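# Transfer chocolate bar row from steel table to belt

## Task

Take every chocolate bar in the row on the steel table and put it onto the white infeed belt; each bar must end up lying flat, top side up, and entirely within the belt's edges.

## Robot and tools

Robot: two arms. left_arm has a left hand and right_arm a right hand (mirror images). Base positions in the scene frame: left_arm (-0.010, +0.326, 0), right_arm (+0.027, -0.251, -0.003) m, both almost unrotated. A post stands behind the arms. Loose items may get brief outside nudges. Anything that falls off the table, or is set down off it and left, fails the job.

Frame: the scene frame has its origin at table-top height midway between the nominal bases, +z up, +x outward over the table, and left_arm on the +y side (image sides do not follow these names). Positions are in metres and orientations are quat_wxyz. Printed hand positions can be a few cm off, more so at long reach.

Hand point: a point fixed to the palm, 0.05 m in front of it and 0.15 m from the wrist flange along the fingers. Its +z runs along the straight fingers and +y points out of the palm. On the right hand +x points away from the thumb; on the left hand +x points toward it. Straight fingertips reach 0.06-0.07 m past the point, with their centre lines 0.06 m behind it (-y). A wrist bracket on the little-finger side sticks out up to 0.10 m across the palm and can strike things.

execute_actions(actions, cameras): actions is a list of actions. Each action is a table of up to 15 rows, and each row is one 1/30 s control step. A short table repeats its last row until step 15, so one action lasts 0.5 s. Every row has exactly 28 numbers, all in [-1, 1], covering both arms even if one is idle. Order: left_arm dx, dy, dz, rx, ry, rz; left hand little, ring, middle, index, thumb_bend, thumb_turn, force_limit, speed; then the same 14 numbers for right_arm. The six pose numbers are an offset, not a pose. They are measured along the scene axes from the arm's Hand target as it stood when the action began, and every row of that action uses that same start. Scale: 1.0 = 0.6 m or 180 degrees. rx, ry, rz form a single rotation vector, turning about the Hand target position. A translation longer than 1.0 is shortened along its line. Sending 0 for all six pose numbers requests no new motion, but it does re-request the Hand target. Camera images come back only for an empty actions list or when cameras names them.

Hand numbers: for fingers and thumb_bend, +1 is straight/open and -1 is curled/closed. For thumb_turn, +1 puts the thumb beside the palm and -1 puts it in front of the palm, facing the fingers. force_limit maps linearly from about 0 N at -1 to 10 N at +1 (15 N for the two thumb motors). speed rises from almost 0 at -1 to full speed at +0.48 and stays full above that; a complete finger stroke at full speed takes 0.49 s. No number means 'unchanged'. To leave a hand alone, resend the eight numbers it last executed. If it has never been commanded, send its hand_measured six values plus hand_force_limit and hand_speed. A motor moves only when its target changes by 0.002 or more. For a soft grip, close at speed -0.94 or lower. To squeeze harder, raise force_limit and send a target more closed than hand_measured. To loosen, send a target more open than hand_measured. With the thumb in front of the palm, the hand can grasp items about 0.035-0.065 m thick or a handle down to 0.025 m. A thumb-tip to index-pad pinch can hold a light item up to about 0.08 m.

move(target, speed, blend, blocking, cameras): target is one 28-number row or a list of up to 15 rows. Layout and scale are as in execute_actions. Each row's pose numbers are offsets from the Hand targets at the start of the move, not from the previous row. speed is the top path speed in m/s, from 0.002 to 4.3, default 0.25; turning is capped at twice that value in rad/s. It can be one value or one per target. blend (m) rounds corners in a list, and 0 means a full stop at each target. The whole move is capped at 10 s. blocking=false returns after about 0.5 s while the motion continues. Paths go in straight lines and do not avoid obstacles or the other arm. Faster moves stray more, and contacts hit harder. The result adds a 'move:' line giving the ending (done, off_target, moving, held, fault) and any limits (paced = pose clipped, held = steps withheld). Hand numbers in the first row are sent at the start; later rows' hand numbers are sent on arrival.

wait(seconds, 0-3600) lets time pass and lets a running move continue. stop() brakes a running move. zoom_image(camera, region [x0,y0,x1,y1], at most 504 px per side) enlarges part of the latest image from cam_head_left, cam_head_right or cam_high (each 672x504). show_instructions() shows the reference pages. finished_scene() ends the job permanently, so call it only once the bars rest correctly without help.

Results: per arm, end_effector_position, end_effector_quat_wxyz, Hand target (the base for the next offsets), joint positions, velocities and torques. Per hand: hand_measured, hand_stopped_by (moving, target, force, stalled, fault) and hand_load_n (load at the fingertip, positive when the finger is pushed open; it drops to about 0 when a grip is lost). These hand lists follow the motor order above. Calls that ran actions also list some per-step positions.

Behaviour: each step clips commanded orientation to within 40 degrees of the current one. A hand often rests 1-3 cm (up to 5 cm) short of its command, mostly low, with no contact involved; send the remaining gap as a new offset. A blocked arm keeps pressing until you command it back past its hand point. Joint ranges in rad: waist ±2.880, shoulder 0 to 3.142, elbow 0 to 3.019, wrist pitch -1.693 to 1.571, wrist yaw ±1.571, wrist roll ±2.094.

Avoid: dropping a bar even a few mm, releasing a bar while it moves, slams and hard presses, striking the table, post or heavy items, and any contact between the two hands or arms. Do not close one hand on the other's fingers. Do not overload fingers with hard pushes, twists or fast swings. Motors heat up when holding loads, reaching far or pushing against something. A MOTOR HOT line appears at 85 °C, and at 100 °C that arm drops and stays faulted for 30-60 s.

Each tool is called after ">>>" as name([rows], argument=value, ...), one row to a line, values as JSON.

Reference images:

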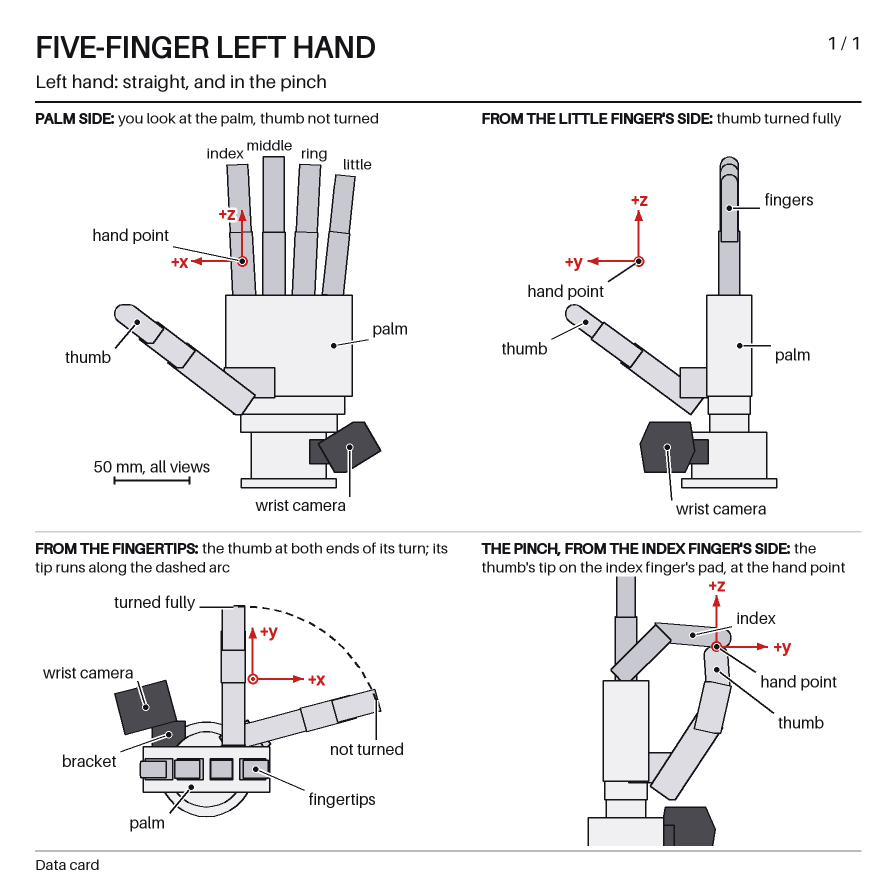

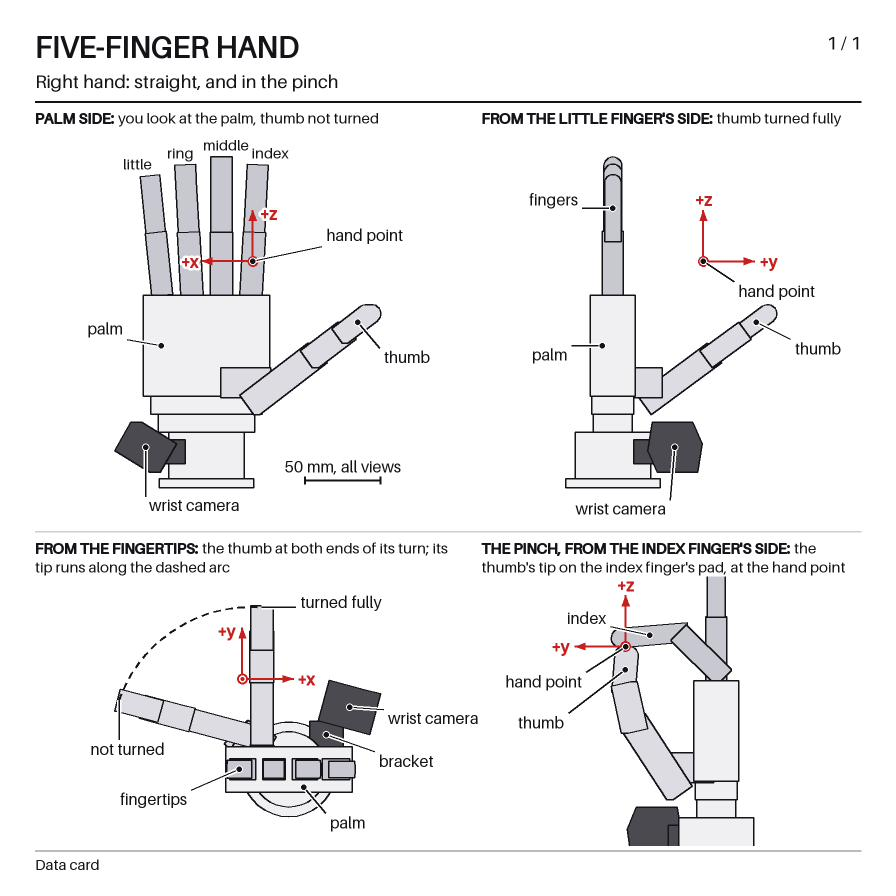

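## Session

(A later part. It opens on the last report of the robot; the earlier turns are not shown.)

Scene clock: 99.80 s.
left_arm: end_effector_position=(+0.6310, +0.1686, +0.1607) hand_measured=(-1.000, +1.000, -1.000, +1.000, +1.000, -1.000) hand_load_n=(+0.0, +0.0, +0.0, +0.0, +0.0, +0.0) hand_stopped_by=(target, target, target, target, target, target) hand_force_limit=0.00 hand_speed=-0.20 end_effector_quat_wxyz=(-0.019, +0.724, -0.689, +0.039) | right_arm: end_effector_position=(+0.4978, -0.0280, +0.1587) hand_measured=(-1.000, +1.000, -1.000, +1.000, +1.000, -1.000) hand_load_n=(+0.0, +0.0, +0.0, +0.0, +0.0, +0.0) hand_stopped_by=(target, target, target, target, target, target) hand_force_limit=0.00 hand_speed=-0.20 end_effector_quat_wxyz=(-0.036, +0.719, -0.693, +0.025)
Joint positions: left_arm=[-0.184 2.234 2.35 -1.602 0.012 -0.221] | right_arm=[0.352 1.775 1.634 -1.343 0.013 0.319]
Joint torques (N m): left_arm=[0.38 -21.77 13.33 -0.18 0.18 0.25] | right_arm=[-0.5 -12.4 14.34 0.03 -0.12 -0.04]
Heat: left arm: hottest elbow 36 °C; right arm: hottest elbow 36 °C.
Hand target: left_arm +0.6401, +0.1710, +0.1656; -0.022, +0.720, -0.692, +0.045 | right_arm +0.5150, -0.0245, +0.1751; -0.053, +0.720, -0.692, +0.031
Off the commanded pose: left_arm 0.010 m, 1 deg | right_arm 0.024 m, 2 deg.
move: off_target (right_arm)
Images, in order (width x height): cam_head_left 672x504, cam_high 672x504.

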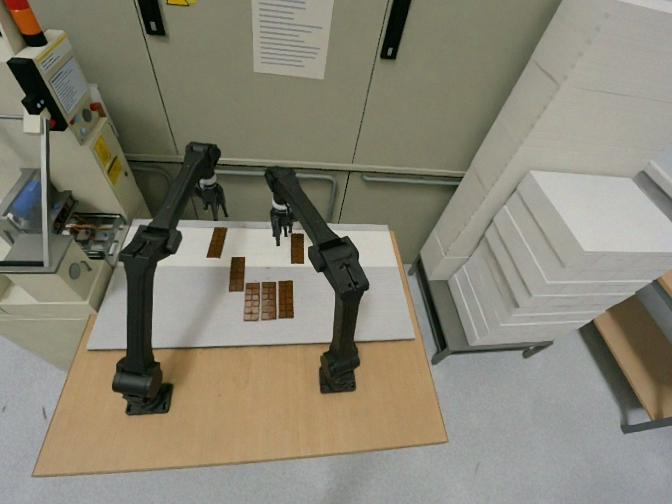

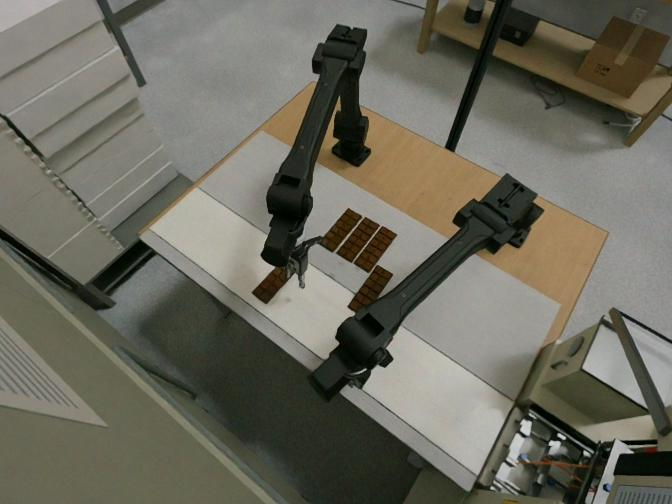

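>>> move(target=[0.005, 0.003, -0.09, 0,0,0, -1, 1, -1, 1, 1, -1, 0, -0.2, 0, 0.02, -0.1168, 0,0,0, -1, 1, -1, 1, 1, -1, 0, -0.2], speed=0.12, cameras=["cam_high", "cam_head_left"])

>>> zoom_image(camera="cam_high", region=[240, 240, 320, 310])

>>> zoom_image(camera="cam_high", region=[310, 320, 410, 410])

>>> zoom_image(camera="cam_head_left", region=[190, 200, 320, 290])

Scene clock: 101.70 s.
left_arm: end_effector_position=(+0.6409, +0.1671, +0.1255) hand_measured=(-1.000, +1.000, -1.000, +1.000, +1.000, -1.000) hand_load_n=(+0.0, +0.0, +0.0, +0.0, +0.0, +0.0) hand_stopped_by=(target, target, target, target, target, target) hand_force_limit=0.00 hand_speed=-0.20 end_effector_quat_wxyz=(-0.026, +0.722, -0.690, +0.049) | right_arm: end_effector_position=(+0.5144, -0.0178, +0.1097) hand_measured=(-1.000, +1.000, -1.000, +1.000, +1.000, -1.000) hand_load_n=(+0.0, +0.0, +0.0, +0.5, +0.0, +0.0) hand_stopped_by=(target, target, target, target, target, target) hand_force_limit=0.00 hand_speed=-0.20 end_effector_quat_wxyz=(-0.051, +0.720, -0.691, +0.031)
Joint positions: left_arm=[-0.184 2.236 2.264 -1.487 0.012 -0.218] | right_arm=[0.359 1.828 1.58 -1.204 0.013 0.322]
Joint torques (N m): left_arm=[0.56 -22.07 8.59 0.73 0.2 0.23] | right_arm=[0.56 -13.39 8.8 1.22 -0.06 0.11]
Heat: left arm: hottest elbow 36 °C; right arm: hottest elbow 36 °C.
Hand target: left_arm +0.6431, +0.1728, +0.1117; -0.022, +0.720, -0.692, +0.045 | right_arm +0.5150, -0.0125, +0.1049; -0.053, +0.719, -0.692, +0.031
Off the commanded pose: left_arm 0.015 m, 1 deg | right_arm 0.007 m, 0 deg.
move: off_target (left_arm)
Images, in order (width x height): cam_head_left 672x504, cam_high 672x504.

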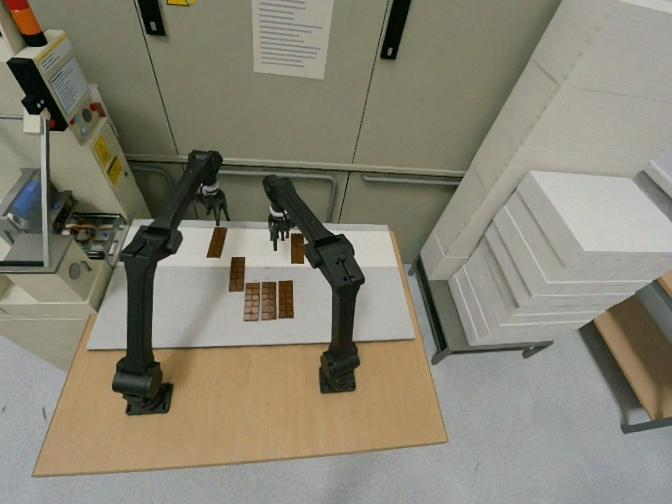

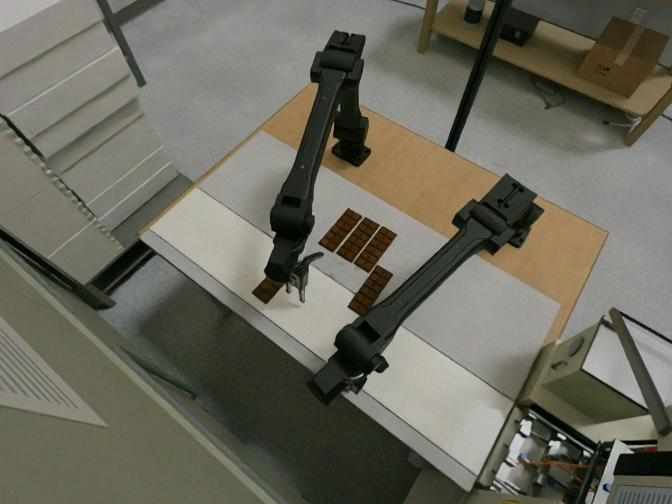

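Scaled by 6.300 from the camera's image (finer frame: 960x720).

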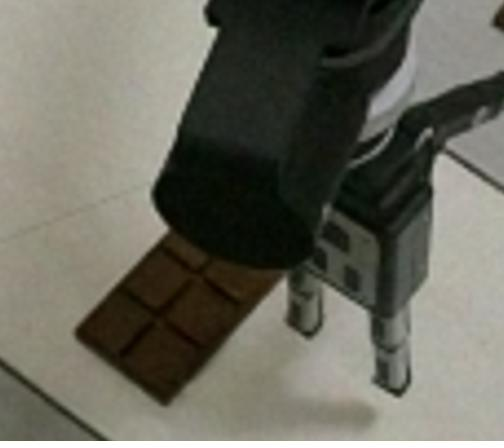

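Scaled by 5.040 from the camera's image (finer frame: 960x720).

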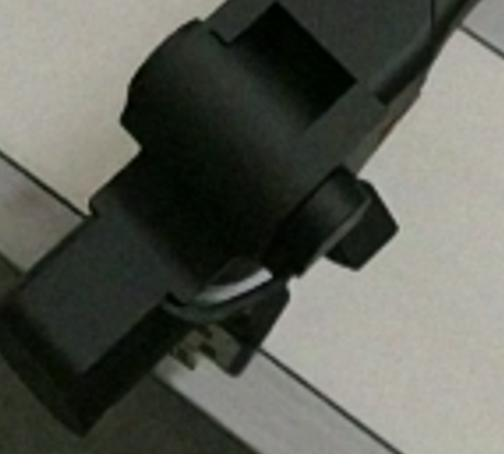

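Scaled by 3.877 from the camera's image (finer frame: 960x720).

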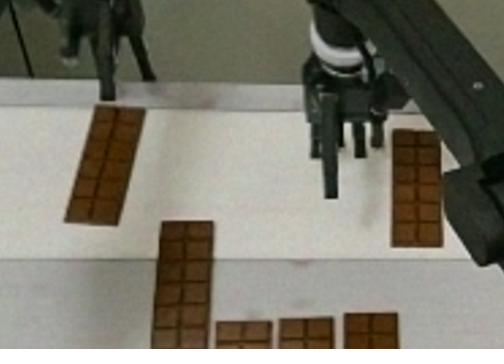

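>>> move(target=[0.0, 0.01, -0.03, 0,0,0, -1, 1, -1, 1, 1, -1, 0, -0.2, -0.0275, -0.004, -0.0257, 0,0,0, -1, 1, -1, 1, 1, -1, 0, -0.2], speed=0.08, cameras=["cam_high", "cam_head_left"])

>>> zoom_image(camera="cam_high", region=[240, 240, 320, 310])

>>> zoom_image(camera="cam_head_left", region=[190, 200, 320, 290])

Scene clock: 103.33 s.
left_arm: end_effector_position=(+0.6416, +0.1711, +0.1073) hand_measured=(-1.000, +1.000, -1.000, +1.000, +1.000, -1.000) hand_load_n=(+0.0, +0.0, +0.0, +0.0, +0.0, +0.0) hand_stopped_by=(target, target, target, target, target, target) hand_force_limit=0.00 hand_speed=-0.20 end_effector_quat_wxyz=(-0.026, +0.721, -0.691, +0.050) | right_arm: end_effector_position=(+0.4991, -0.0196, +0.0830) hand_measured=(-1.000, +1.000, -1.000, +1.000, +1.000, -1.000) hand_load_n=(+0.0, +0.0, +0.0, +0.0, +0.0, +0.0) hand_stopped_by=(target, target, target, target, target, target) hand_force_limit=0.00 hand_speed=-0.20 end_effector_quat_wxyz=(-0.042, +0.720, -0.692, +0.027)
Joint positions: left_arm=[-0.178 2.236 2.216 -1.439 0.013 -0.209] | right_arm=[0.366 1.825 1.501 -1.149 0.013 0.328]
Joint torques (N m): left_arm=[0.79 -22.12 8.42 0.77 0.17 0.24] | right_arm=[0.62 -15.09 8.09 1.2 -0.01 0.12]
Heat: left arm: hottest elbow 36 °C; right arm: hottest elbow 36 °C.
Hand target: left_arm +0.6430, +0.1787, +0.0937; -0.023, +0.720, -0.692, +0.045 | right_arm +0.4985, -0.0148, +0.0896; -0.054, +0.720, -0.692, +0.031
Off the commanded pose: left_arm 0.016 m, 1 deg | right_arm 0.008 m, 1 deg.
move: off_target (left_arm)
Images, in order (width x height): cam_head_left 672x504, cam_high 672x504.

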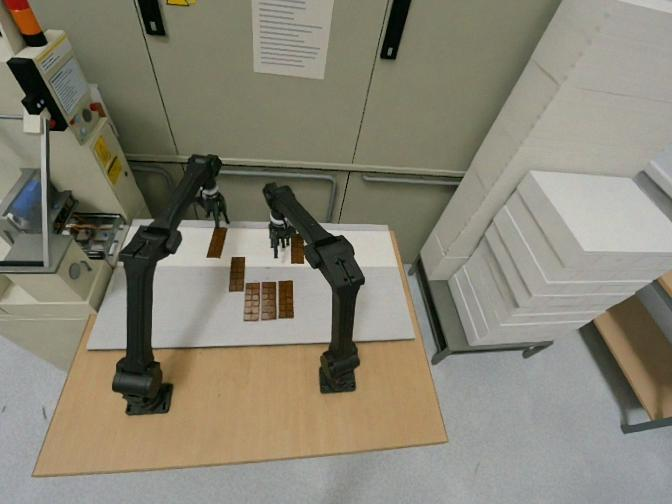

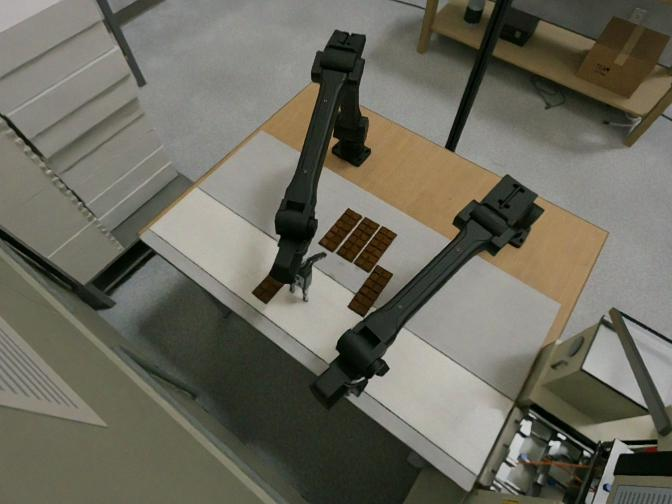

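Scaled by 6.300 from the camera's image (finer frame: 960x720).

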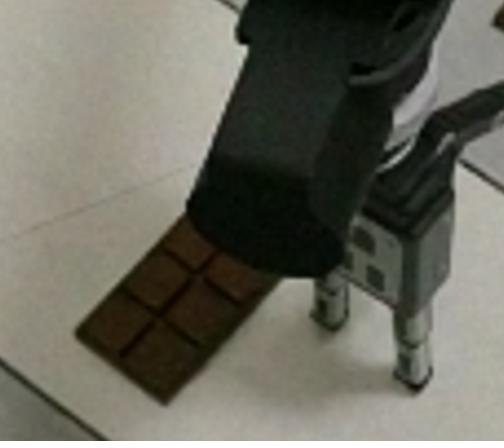

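Scaled by 3.877 from the camera's image (finer frame: 960x720).

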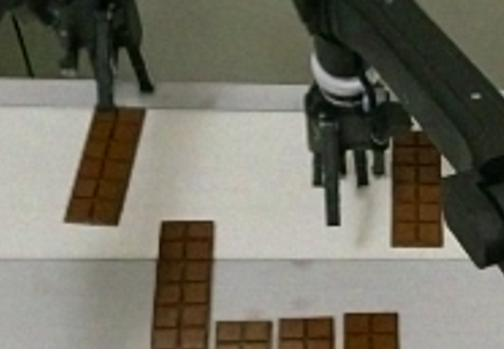

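>>> move(target=[-0.0583, -0.0178, 0.018, 0,0,0, -1, 1, -1, 1, 1, -1, 0, -0.2, -0.0142, -0.1013, 0.003, 0,0,0, -1, 1, -1, 1, 1, -1, 0, -0.2], speed=0.05, cameras=["cam_high", "cam_head_left"])

>>> zoom_image(camera="cam_high", region=[240, 240, 320, 310])

>>> zoom_image(camera="cam_head_left", region=[190, 200, 320, 290])

Scene clock: 106.10 s.
left_arm: end_effector_position=(+0.6113, +0.1759, +0.1051) hand_measured=(-1.000, +1.000, -1.000, +1.000, +1.000, -1.000) hand_load_n=(+0.0, +0.0, +0.0, +0.0, +0.0, +0.0) hand_stopped_by=(target, target, target, target, target, target) hand_force_limit=0.00 hand_speed=-0.20 end_effector_quat_wxyz=(-0.022, +0.721, -0.691, +0.044) | right_arm: end_effector_position=(+0.4884, -0.0716, +0.0830) hand_measured=(-1.000, +1.000, -1.000, +1.000, +1.000, -1.000) hand_load_n=(+0.0, -0.5, +0.0, +0.0, +0.0, +0.0) hand_stopped_by=(target, target, target, target, target, target) hand_force_limit=0.00 hand_speed=-0.20 end_effector_quat_wxyz=(-0.041, +0.720, -0.693, +0.024)
Joint positions: left_arm=[-0.178 2.143 2.048 -1.38 0.013 -0.209] | right_arm=[0.279 1.761 1.41 -1.124 0.001 0.245]
Joint torques (N m): left_arm=[-1.08 -22.83 8.08 0.59 0.07 -0.02] | right_arm=[-0.67 -14.62 7.97 1.1 -0.05 -0.05]
Heat: left arm: hottest elbow 36 °C; right arm: hottest elbow 36 °C.
Hand target: left_arm +0.6080, +0.1681, +0.1044; -0.022, +0.720, -0.692, +0.045 | right_arm +0.4900, -0.0757, +0.0913; -0.053, +0.720, -0.692, +0.031
Off the commanded pose: left_arm 0.009 m, 0 deg | right_arm 0.009 m, 2 deg.
move: done
Images, in order (width x height): cam_head_left 672x504, cam_high 672x504.

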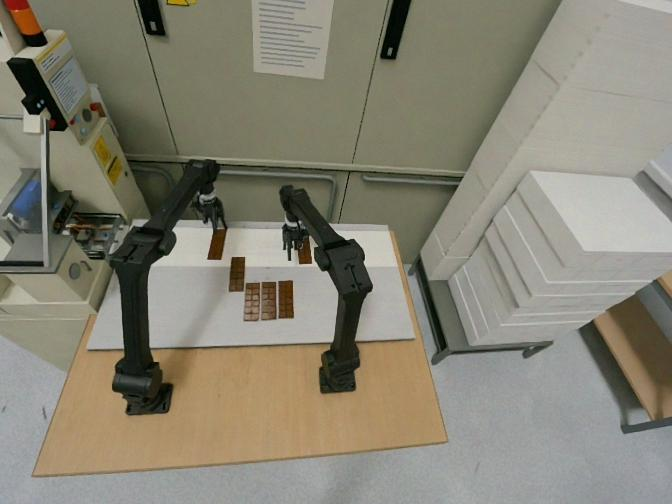

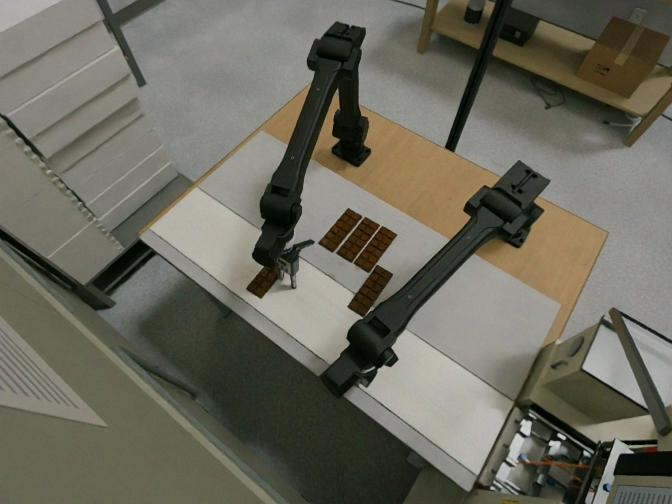

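Scaled by 6.300 from the camera's image (finer frame: 960x720).

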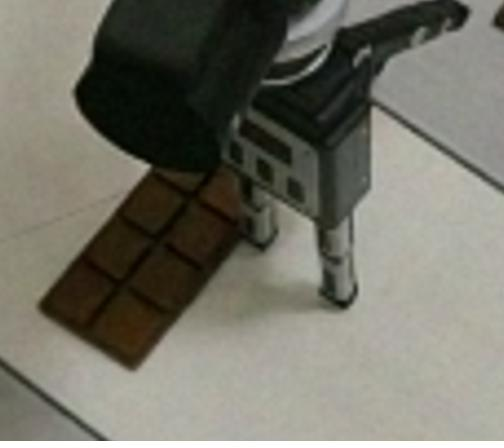

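Scaled by 3.877 from the camera's image (finer frame: 960x720).

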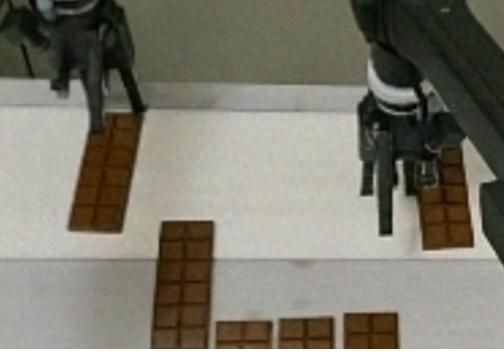

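>>> move(target=[-0.0267, -0.0017, -0.001, 0, 0, 0, -1, 1, -1, 1, 1, -1, 0, -0.2, 0, 0.025, 0.005, 0, 0, 0, -1, 1, -1, 1, 1, -1, 0, -0.2], speed=0.04, cameras=["cam_high", "cam_head_left"])

Scene clock: 108.47 s.
left_arm: end_effector_position=(+0.5950, +0.1752, +0.1043) hand_measured=(-1.000, +1.000, -1.000, +1.000, +1.000, -1.000) hand_load_n=(+0.0, +0.0, +0.0, +0.0, +0.0, +0.0) hand_stopped_by=(target, target, target, target, target, target) hand_force_limit=0.00 hand_speed=-0.20 end_effector_quat_wxyz=(-0.021, +0.720, -0.693, +0.043) | right_arm: end_effector_position=(+0.4869, -0.0667, +0.0831) hand_measured=(-1.000, +1.000, -1.000, +1.000, +1.000, -1.000) hand_load_n=(+0.0, +0.0, +0.0, +0.0, +0.0, +0.0) hand_stopped_by=(target, target, target, target, target, target) hand_force_limit=0.00 hand_speed=-0.20 end_effector_quat_wxyz=(-0.041, +0.720, -0.692, +0.024)
Joint positions: left_arm=[-0.184 2.094 1.965 -1.346 0.013 -0.21] | right_arm=[0.289 1.761 1.41 -1.124 0.001 0.253]
Joint torques (N m): left_arm=[-1.14 -21.89 8.09 0.59 0.05 -0.07] | right_arm=[0.73 -14.04 9.5 0.66 0.05 0.13]
Heat: left arm: hottest elbow 36 °C; right arm: hottest elbow 36 °C.
Hand target: left_arm +0.5920, +0.1670, +0.1038; -0.022, +0.720, -0.692, +0.045 | right_arm +0.4900, -0.0606, +0.0943; -0.053, +0.720, -0.692, +0.031
Off the commanded pose: left_arm 0.009 m, 0 deg | right_arm 0.013 m, 2 deg.
move: off_target (right_arm)
Images, in order (width x height): cam_head_left 672x504, cam_high 672x504.

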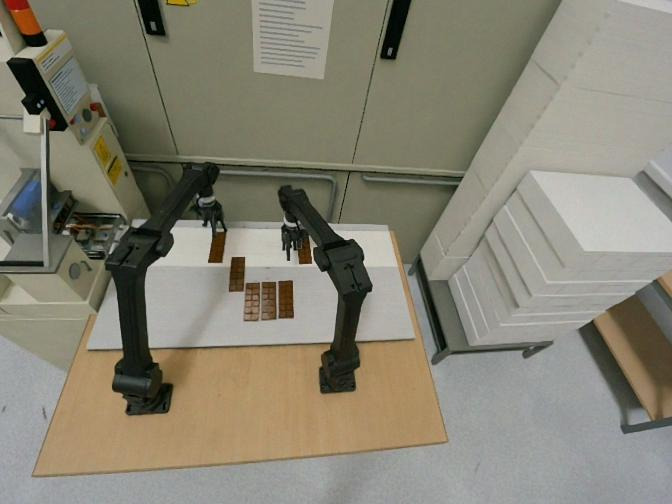

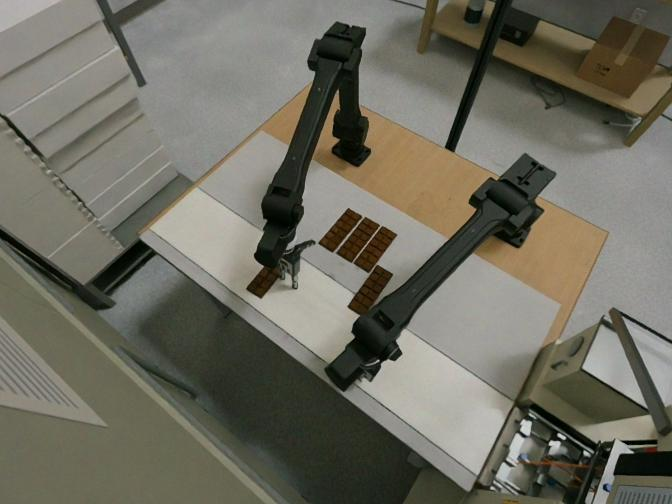

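>>> zoom_image(camera="cam_head_left", region=[160, 180, 340, 315])

>>> zoom_image(camera="cam_high", region=[220, 190, 440, 400])

Scaled by 2.800 from the camera's image (finer frame: 960x720).

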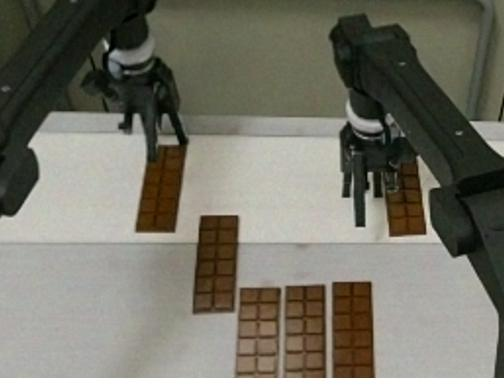

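Scaled by 2.291 from the camera's image (finer frame: 960x720).

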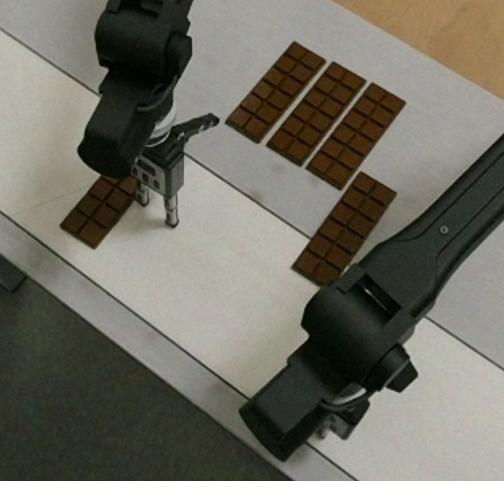

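>>> move([
  [0.0367, 0, 0.003, 0, 0, 0, -1, 1, -1, 1, 1, -1, 0, -0.2, 0, 0, 0.09, 0, 0, 0, -1, 1, -1, 1, 1, -1, 0, -0.2],
  [0.0367, 0, 0.11, 0, 0, 0, -1, 1, -1, 1, 1, -1, 0, -0.2, 0, 0, 0.126, 0, 0, 0, -1, 1, -1, 1, 1, -1, 0, -0.2],
  [-0.545, -0.143, 0.11, 0, 0, 0, -1, 1, -1, 1, 1, -1, 0, -0.2, -0.5667, 0.0093, 0.126, 0, 0, 0, -1, 1, -1, 1, 1, -1, 0, -0.2],
], speed=[0.06, 0.12, 0.25], blend=[0.003, 0.01, 0], cameras=["cam_high", "cam_head_left"])

Scene clock: 113.23 s.
left_arm: end_effector_position=(+0.2672, +0.0844, +0.1726) hand_measured=(-1.000, +1.000, -1.000, +1.000, +1.000, -1.000) hand_load_n=(+0.0, +0.0, +0.0, +0.0, +0.0, +0.0) hand_stopped_by=(target, target, target, target, target, target) hand_force_limit=0.00 hand_speed=-0.20 end_effector_quat_wxyz=(-0.021, +0.719, -0.694, +0.043) | right_arm: end_effector_position=(+0.1549, -0.0522, +0.1714) hand_measured=(-1.000, +1.000, -1.000, +1.000, +1.000, -1.000) hand_load_n=(+0.0, +0.0, +0.0, +0.0, +0.0, +0.0) hand_stopped_by=(target, target, target, target, target, target) hand_force_limit=0.00 hand_speed=-0.20 end_effector_quat_wxyz=(-0.059, +0.720, -0.691, +0.030)
Joint positions: left_arm=[-0.579 1.325 1.139 -1.293 -0.024 -0.601] | right_arm=[0.775 0.905 0.844 -1.39 0.057 0.736]
Joint torques (N m): left_arm=[-0.91 -10.17 8.36 0.66 -0.06 -0.05] | right_arm=[0.56 -2.26 8.8 0.14 0.16 0.11]
Heat: left arm: hottest elbow 36 °C; right arm: hottest elbow 36 °C.
Hand target: left_arm +0.2651, +0.0812, +0.1699; -0.023, +0.720, -0.692, +0.045 | right_arm +0.1499, -0.0551, +0.1699; -0.053, +0.720, -0.692, +0.031
Off the commanded pose: left_arm 0.005 m, 0 deg | right_arm 0.006 m, 1 deg.
move: done
Images, in order (width x height): cam_head_left 672x504, cam_high 672x504.

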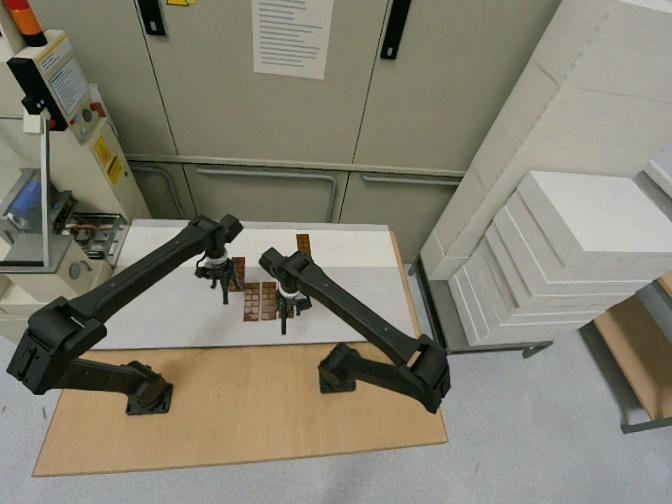

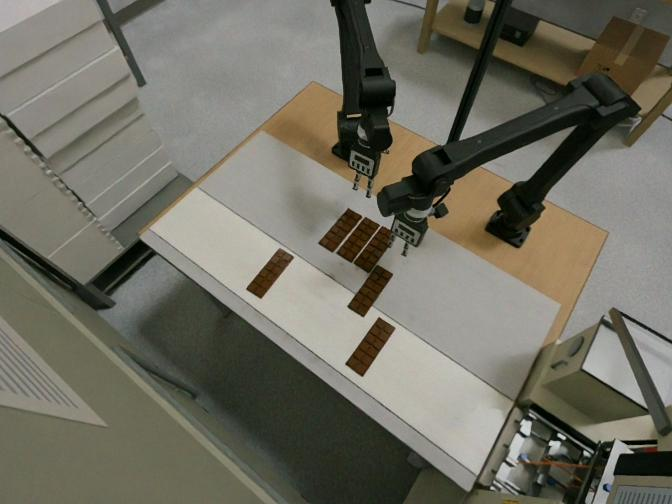

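>>> zoom_image(camera="cam_high", region=[220, 170, 440, 390])

Scaled by 2.291 from the camera's image (finer frame: 960x720).

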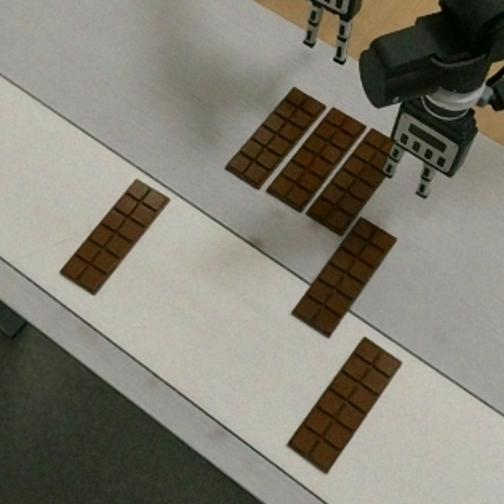

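>>> zoom_image(camera="cam_high", region=[230, 230, 330, 310])

>>> zoom_image(camera="cam_high", region=[330, 250, 430, 380])

Scaled by 5.040 from the camera's image (finer frame: 960x720).

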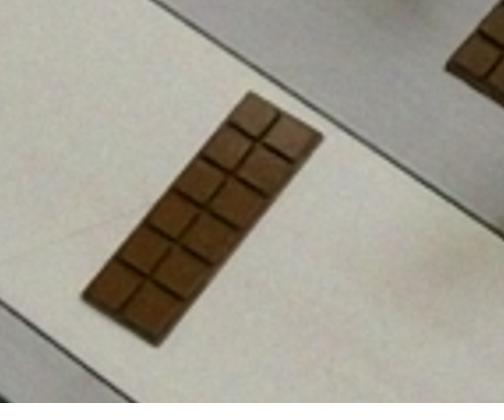

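Scaled by 3.877 from the camera's image (finer frame: 960x720).

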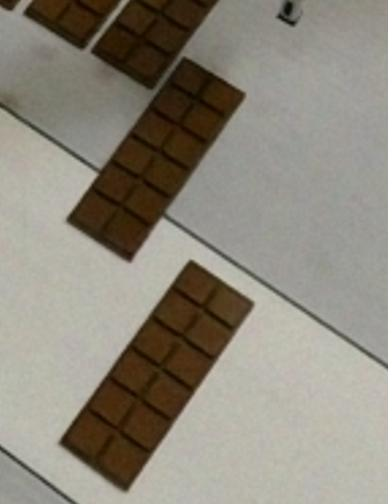

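>>> move(target=[0, -0.013, -0.125, 0, 0, 0, -1, 1, -1, 1, 1, -1, 0, -0.2, 0, 0, 0, 0, 0, 0, -1, 1, -1, 1, 1, -1, 0, -0.2], speed=0.1)

Scene clock: 120.60 s.
left_arm: end_effector_position=(+0.2671, +0.0772, +0.1015) hand_measured=(-1.000, +1.000, -1.000, +1.000, +1.000, -1.000) hand_load_n=(+0.0, +0.0, +0.0, +0.0, +0.0, +0.0) hand_stopped_by=(target, target, target, target, target, target) hand_force_limit=0.00 hand_speed=-0.20 end_effector_quat_wxyz=(-0.022, +0.719, -0.693, +0.047) | right_arm: end_effector_position=(+0.1549, -0.0522, +0.1715) hand_measured=(-1.000, +1.000, -1.000, +1.000, +1.000, -1.000) hand_load_n=(+0.0, +0.0, +0.0, +0.0, +0.0, +0.0) hand_stopped_by=(target, target, target, target, target, target) hand_force_limit=0.00 hand_speed=-0.20 end_effector_quat_wxyz=(-0.059, +0.719, -0.692, +0.030)
Joint positions: left_arm=[-0.595 1.383 1 -1.087 -0.026 -0.618] | right_arm=[0.775 0.905 0.844 -1.39 0.057 0.736]
Joint torques (N m): left_arm=[-1.08 -9.47 8.01 0.7 -0.05 -0.07] | right_arm=[0.67 -2.26 8.8 0.14 0.16 0.12]
Heat: left arm: hottest elbow 36 °C; right arm: hottest elbow 36 °C.
Hand target: left_arm +0.2650, +0.0735, +0.0949; -0.023, +0.720, -0.692, +0.045 | right_arm +0.1499, -0.0551, +0.1699; -0.053, +0.720, -0.692, +0.031
Off the commanded pose: left_arm 0.008 m, 0 deg | right_arm 0.006 m, 1 deg.
move: done

>>> move([
  [0.0883, -0.0017, 0.0143, 0, 0, 0, -1, 1, -1, 1, 1, -1, 0, -0.2, 0, 0, 0, 0, 0, 0, -1, 1, -1, 1, 1, -1, 0, -0.2],
  [0.2, 0.0058, 0.0177, 0, 0, 0, -1, 1, -1, 1, 1, -1, 0, -0.2, 0, 0, 0, 0, 0, 0, -1, 1, -1, 1, 1, -1, 0, -0.2],
], speed=0.06, blend=[0.01, 0], cameras=["cam_high"])

>>> zoom_image(camera="cam_high", region=[290, 220, 440, 380])

Scene clock: 123.43 s.
left_arm: end_effector_position=(+0.3668, +0.0789, +0.0973) hand_measured=(-1.000, +1.000, -1.000, +1.000, +1.000, -1.000) hand_load_n=(+0.0, -1.0, +0.0, +0.0, +0.0, +0.0) hand_stopped_by=(target, target, target, target, target, target) hand_force_limit=0.00 hand_speed=-0.20 end_effector_quat_wxyz=(-0.019, +0.722, -0.691, +0.036) | right_arm: end_effector_position=(+0.1549, -0.0522, +0.1715) hand_measured=(-1.000, +1.000, -1.000, +1.000, +1.000, -1.000) hand_load_n=(+0.0, +0.0, +0.0, +0.0, +0.0, +0.0) hand_stopped_by=(target, target, target, target, target, target) hand_force_limit=0.00 hand_speed=-0.20 end_effector_quat_wxyz=(-0.059, +0.719, -0.692, +0.030)
Joint positions: left_arm=[-0.474 1.618 1.25 -1.123 -0.015 -0.504] | right_arm=[0.775 0.905 0.844 -1.39 0.057 0.736]
Joint torques (N m): left_arm=[0.85 -12.28 12.64 0.02 0.1 0.23] | right_arm=[0.62 -2.32 8.8 0.16 0.16 0.12]
Heat: left arm: hottest elbow 36 °C; right arm: hottest elbow 36 °C.
Hand target: left_arm +0.3850, +0.0769, +0.1054; -0.022, +0.720, -0.692, +0.045 | right_arm +0.1499, -0.0551, +0.1699; -0.053, +0.720, -0.692, +0.031
Off the commanded pose: left_arm 0.020 m, 1 deg | right_arm 0.006 m, 1 deg.
move: off_target (left_arm)

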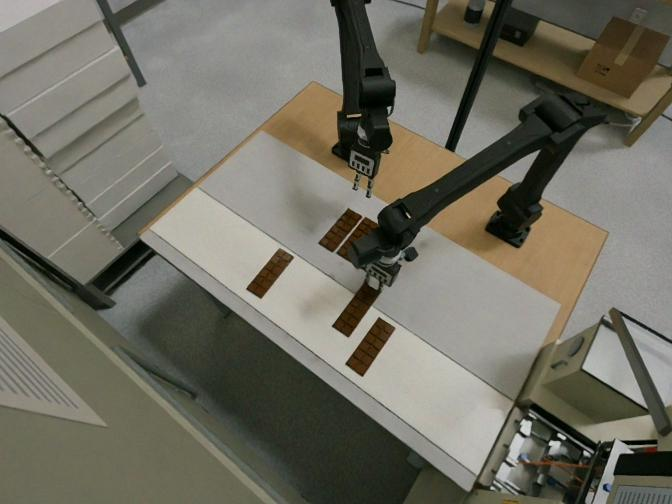

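Scaled by 3.150 from the camera's image (finer frame: 960x720).

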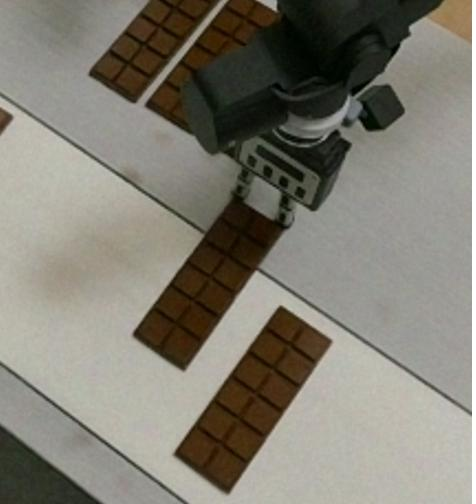

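>>> move(target=[0.1083, 0.0035, 0.0037, 0, 0, 0, -1, 1, -1, 1, 1, -1, 0, -0.2, 0, 0, 0, 0, 0, 0, -1, 1, -1, 1, 1, -1, 0, -0.2], speed=0.06, cameras=["cam_high"])

>>> zoom_image(camera="cam_high", region=[270, 230, 420, 390])

Scene clock: 125.47 s.
left_arm: end_effector_position=(+0.4328, +0.0797, +0.0993) hand_measured=(-1.000, +1.000, -1.000, +1.000, +1.000, -1.000) hand_load_n=(+0.0, +0.0, +0.0, +0.0, +0.0, +0.0) hand_stopped_by=(target, target, target, target, target, target) hand_force_limit=0.00 hand_speed=-0.20 end_effector_quat_wxyz=(-0.019, +0.722, -0.691, +0.036) | right_arm: end_effector_position=(+0.1549, -0.0522, +0.1715) hand_measured=(-1.000, +1.000, -1.000, +1.000, +1.000, -1.000) hand_load_n=(+0.0, +0.0, +0.0, -0.5, +0.0, +0.0) hand_stopped_by=(target, target, target, target, target, target) hand_force_limit=0.00 hand_speed=-0.20 end_effector_quat_wxyz=(-0.059, +0.719, -0.692, +0.030)
Joint positions: left_arm=[-0.417 1.761 1.444 -1.172 -0.01 -0.448] | right_arm=[0.775 0.905 0.844 -1.39 0.057 0.736]
Joint torques (N m): left_arm=[0.67 -15.03 12.79 -0.16 0.11 0.24] | right_arm=[0.62 -2.26 8.79 0.16 0.16 0.12]
Heat: left arm: hottest elbow 36 °C; right arm: hottest elbow 36 °C.
Hand target: left_arm +0.4499, +0.0791, +0.1075; -0.022, +0.720, -0.692, +0.045 | right_arm +0.1499, -0.0551, +0.1699; -0.053, +0.720, -0.692, +0.031
Off the commanded pose: left_arm 0.019 m, 1 deg | right_arm 0.006 m, 1 deg.
move: off_target (left_arm)

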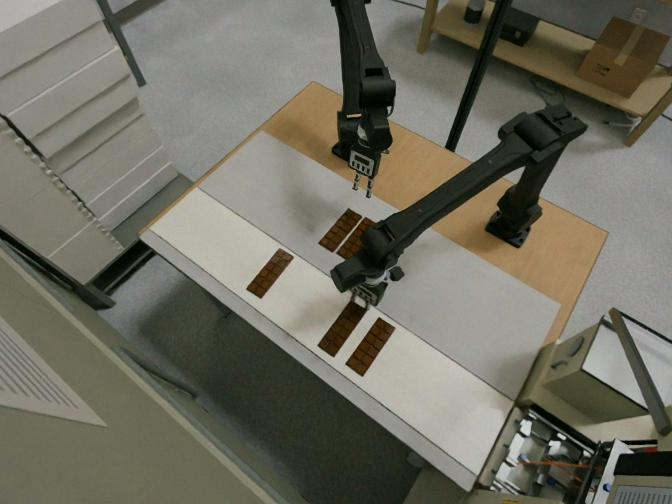

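Scaled by 3.150 from the camera's image (finer frame: 960x720).

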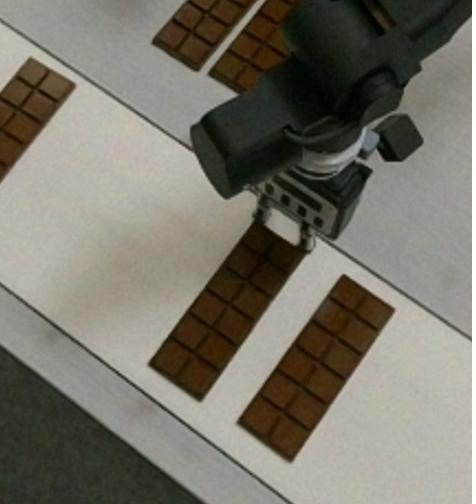

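>>> move([
  [-0.0533, 0, 0, 0, 0, 0, -1, 1, -1, 1, 1, -1, 0, -0.2, -0.0165, 0, 0, 0, 0, 0, -1, 1, -1, 1, 1, -1, 0, -0.2],
  [-0.0533, 0, 0.1042, 0, 0, 0, -1, 1, -1, 1, 1, -1, 0, -0.2, -0.0165, 0, 0, 0, 0, 0, -1, 1, -1, 1, 1, -1, 0, -0.2],
  [0.0933, -0.1218, 0.1042, 0, 0, 0, -1, 1, -1, 1, 1, -1, 0, -0.2, -0.0165, 0, -0.11, 0, 0, 0, -1, 1, -1, 1, 1, -1, 0, -0.2],
  [0.0933, -0.1218, -0.0175, 0, 0, 0, -1, 1, -1, 1, 1, -1, 0, -0.2, -0.0165, 0, -0.15, 0, 0, 0, -1, 1, -1, 1, 1, -1, 0, -0.2],
], speed=[0.06, 0.12, 0.2, 0.1], blend=[0.003, 0.02, 0.01, 0], cameras=["cam_high"])

>>> zoom_image(camera="cam_high", region=[250, 190, 430, 380])

Scene clock: 129.67 s.
left_arm: end_effector_position=(+0.5071, +0.0111, +0.1085) hand_measured=(-1.000, +1.000, -1.000, +1.000, +1.000, -1.000) hand_load_n=(+0.0, +0.0, +0.0, +0.0, -0.5, +0.0) hand_stopped_by=(target, target, target, target, target, target) hand_force_limit=0.00 hand_speed=-0.20 end_effector_quat_wxyz=(-0.023, +0.718, -0.694, +0.049) | right_arm: end_effector_position=(+0.1406, -0.0564, +0.0853) hand_measured=(-1.000, +1.000, -1.000, +1.000, +1.000, -1.000) hand_load_n=(+0.0, +0.0, +0.5, +0.0, +0.0, +0.0) hand_stopped_by=(target, target, target, target, target, target) hand_force_limit=0.00 hand_speed=-0.20 end_effector_quat_wxyz=(-0.055, +0.720, -0.692, +0.030)
Joint positions: left_arm=[-0.471 1.987 1.803 -1.279 -0.014 -0.492] | right_arm=[0.808 0.921 0.622 -1.163 0.06 0.768]
Joint torques (N m): left_arm=[-0.67 -18.49 8.5 0.58 -0.05 -0.07] | right_arm=[0.56 -0.73 8.36 1.21 0.16 0.12]
Heat: left arm: hottest elbow 36 °C; right arm: hottest elbow 35 °C.
Hand target: left_arm +0.5059, +0.0060, +0.0971; -0.022, +0.720, -0.692, +0.045 | right_arm +0.1400, -0.0550, +0.0800; -0.053, +0.720, -0.692, +0.031
Off the commanded pose: left_arm 0.013 m, 1 deg | right_arm 0.006 m, 0 deg.
move: off_target (left_arm)

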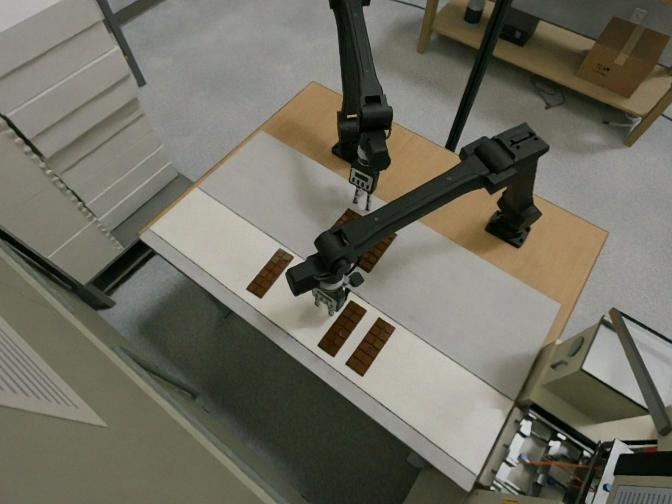

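Scaled by 2.653 from the camera's image (finer frame: 960x720).

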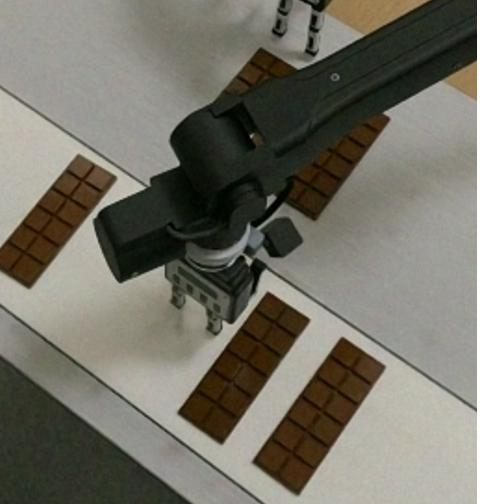

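>>> move(target=[0.0235, 0.02, 0.0205, 0, 0, 0, -1, 1, -1, 1, 1, -1, 0, -0.2, 0, 0, 0, 0, 0, 0, -1, 1, -1, 1, 1, -1, 0, -0.2], speed=0.05)

Scene clock: 131.43 s.
left_arm: end_effector_position=(+0.5066, +0.0175, +0.1038) hand_measured=(-1.000, +1.000, -1.000, +1.000, +1.000, -1.000) hand_load_n=(+0.0, +0.0, +0.0, +0.0, +0.0, +0.0) hand_stopped_by=(target, target, target, target, target, target) hand_force_limit=0.00 hand_speed=-0.20 end_effector_quat_wxyz=(-0.020, +0.721, -0.691, +0.039) | right_arm: end_effector_position=(+0.1406, -0.0564, +0.0853) hand_measured=(-1.000, +1.000, -1.000, +1.000, +1.000, -1.000) hand_load_n=(+0.5, +0.0, +0.0, +0.0, +0.0, +0.0) hand_stopped_by=(target, target, target, target, target, target) hand_force_limit=0.00 hand_speed=-0.20 end_effector_quat_wxyz=(-0.055, +0.720, -0.692, +0.030)
Joint positions: left_arm=[-0.462 1.995 1.803 -1.292 -0.014 -0.492] | right_arm=[0.808 0.921 0.622 -1.163 0.06 0.768]
Joint torques (N m): left_arm=[0.62 -18.49 12.75 -0.24 0.08 0.22] | right_arm=[0.67 -0.62 8.36 1.22 0.16 0.11]
Heat: left arm: hottest elbow 36 °C; right arm: hottest elbow 35 °C.
Hand target: left_arm +0.5200, +0.0180, +0.1094; -0.022, +0.720, -0.692, +0.045 | right_arm +0.1400, -0.0550, +0.0800; -0.053, +0.720, -0.692, +0.031
Off the commanded pose: left_arm 0.015 m, 1 deg | right_arm 0.006 m, 0 deg.
move: off_target (left_arm)

>>> move(target=[0.0367, 0.01, 0.0075, 0, 0, 0, -1, 1, -1, 1, 1, -1, 0, -0.2, 0, 0, 0, 0, 0, 0, -1, 1, -1, 1, 1, -1, 0, -0.2], speed=0.06)

Scene clock: 133.03 s.
left_arm: end_effector_position=(+0.5284, +0.0247, +0.1079) hand_measured=(-1.000, +1.000, -1.000, +1.000, +1.000, -1.000) hand_load_n=(+0.0, +0.0, +0.0, +0.0, +0.0, +0.0) hand_stopped_by=(target, target, target, target, target, target) hand_force_limit=0.00 hand_speed=-0.20 end_effector_quat_wxyz=(-0.020, +0.723, -0.689, +0.038) | right_arm: end_effector_position=(+0.1406, -0.0564, +0.0853) hand_measured=(-1.000, +1.000, -1.000, +1.000, +1.000, -1.000) hand_load_n=(+0.0, +0.0, +0.0, +0.0, +0.0, +0.0) hand_stopped_by=(target, target, target, target, target, target) hand_force_limit=0.00 hand_speed=-0.20 end_effector_quat_wxyz=(-0.055, +0.720, -0.692, +0.030)
Joint positions: left_arm=[-0.437 2.042 1.889 -1.333 -0.013 -0.472] | right_arm=[0.808 0.921 0.622 -1.163 0.06 0.768]
Joint torques (N m): left_arm=[-0.03 -19.25 13.31 -0.2 0.18 0.23] | right_arm=[0.62 -0.73 8.36 1.2 0.16 0.11]
Heat: left arm: hottest elbow 36 °C; right arm: hottest elbow 35 °C.
Hand target: left_arm +0.5421, +0.0240, +0.1140; -0.022, +0.720, -0.692, +0.045 | right_arm +0.1400, -0.0550, +0.0800; -0.053, +0.720, -0.692, +0.031
Off the commanded pose: left_arm 0.015 m, 1 deg | right_arm 0.006 m, 0 deg.
move: off_target (left_arm)

>>> move(target=[-0.0117, 0.04, -0.0108, 0, 0, 0, -1, 1, -1, 1, 1, -1, 0, -0.2, 0, 0, 0, 0, 0, 0, -1, 1, -1, 1, 1, -1, 0, -0.2], speed=0.05, cameras=["cam_high"])

>>> zoom_image(camera="cam_high", region=[250, 190, 430, 380])

Scene clock: 134.33 s.
left_arm: end_effector_position=(+0.5328, +0.0423, +0.1043) hand_measured=(-1.000, +1.000, -1.000, +1.000, +1.000, -1.000) hand_load_n=(+0.0, +0.0, +0.0, +0.0, +0.0, +0.0) hand_stopped_by=(target, target, target, target, target, target) hand_force_limit=0.00 hand_speed=-0.20 end_effector_quat_wxyz=(-0.020, +0.722, -0.690, +0.038) | right_arm: end_effector_position=(+0.1406, -0.0564, +0.0853) hand_measured=(-1.000, +1.000, -1.000, +1.000, +1.000, -1.000) hand_load_n=(+0.0, +0.0, +0.0, +0.0, +0.0, +0.0) hand_stopped_by=(target, target, target, target, target, target) hand_force_limit=0.00 hand_speed=-0.20 end_effector_quat_wxyz=(-0.055, +0.720, -0.692, +0.030)
Joint positions: left_arm=[-0.409 2.035 1.868 -1.318 -0.01 -0.442] | right_arm=[0.808 0.921 0.622 -1.163 0.06 0.768]
Joint torques (N m): left_arm=[0.38 -21.77 8.43 0.7 0.12 0.26] | right_arm=[0.62 -0.62 8.35 1.21 0.17 0.12]
Heat: left arm: hottest elbow 36 °C; right arm: hottest elbow 35 °C.
Hand target: left_arm +0.5351, +0.0480, +0.1075; -0.023, +0.720, -0.692, +0.045 | right_arm +0.1400, -0.0550, +0.0800; -0.053, +0.720, -0.692, +0.031
Off the commanded pose: left_arm 0.007 m, 1 deg | right_arm 0.006 m, 0 deg.
move: done

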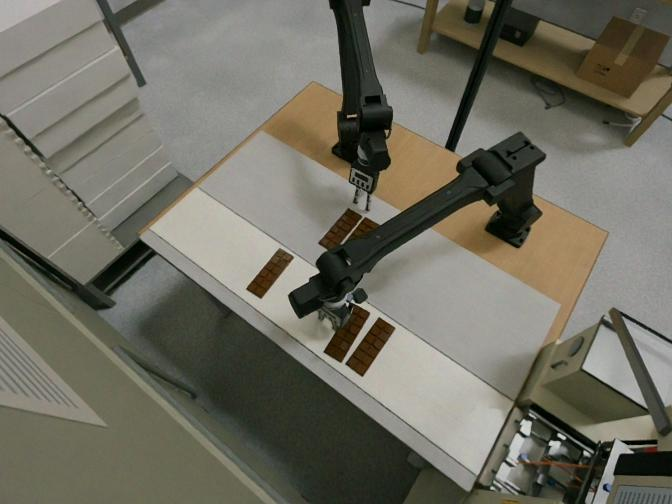

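Scaled by 2.653 from the camera's image (finer frame: 960x720).

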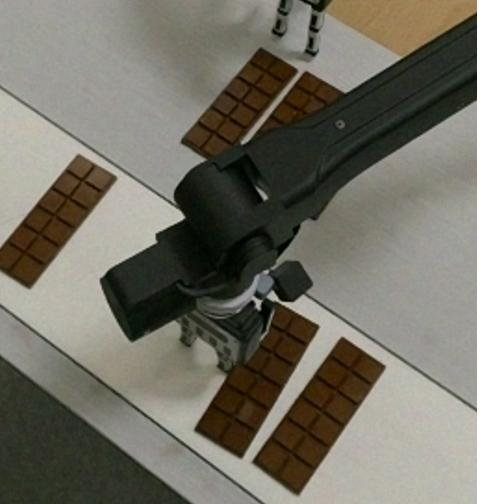

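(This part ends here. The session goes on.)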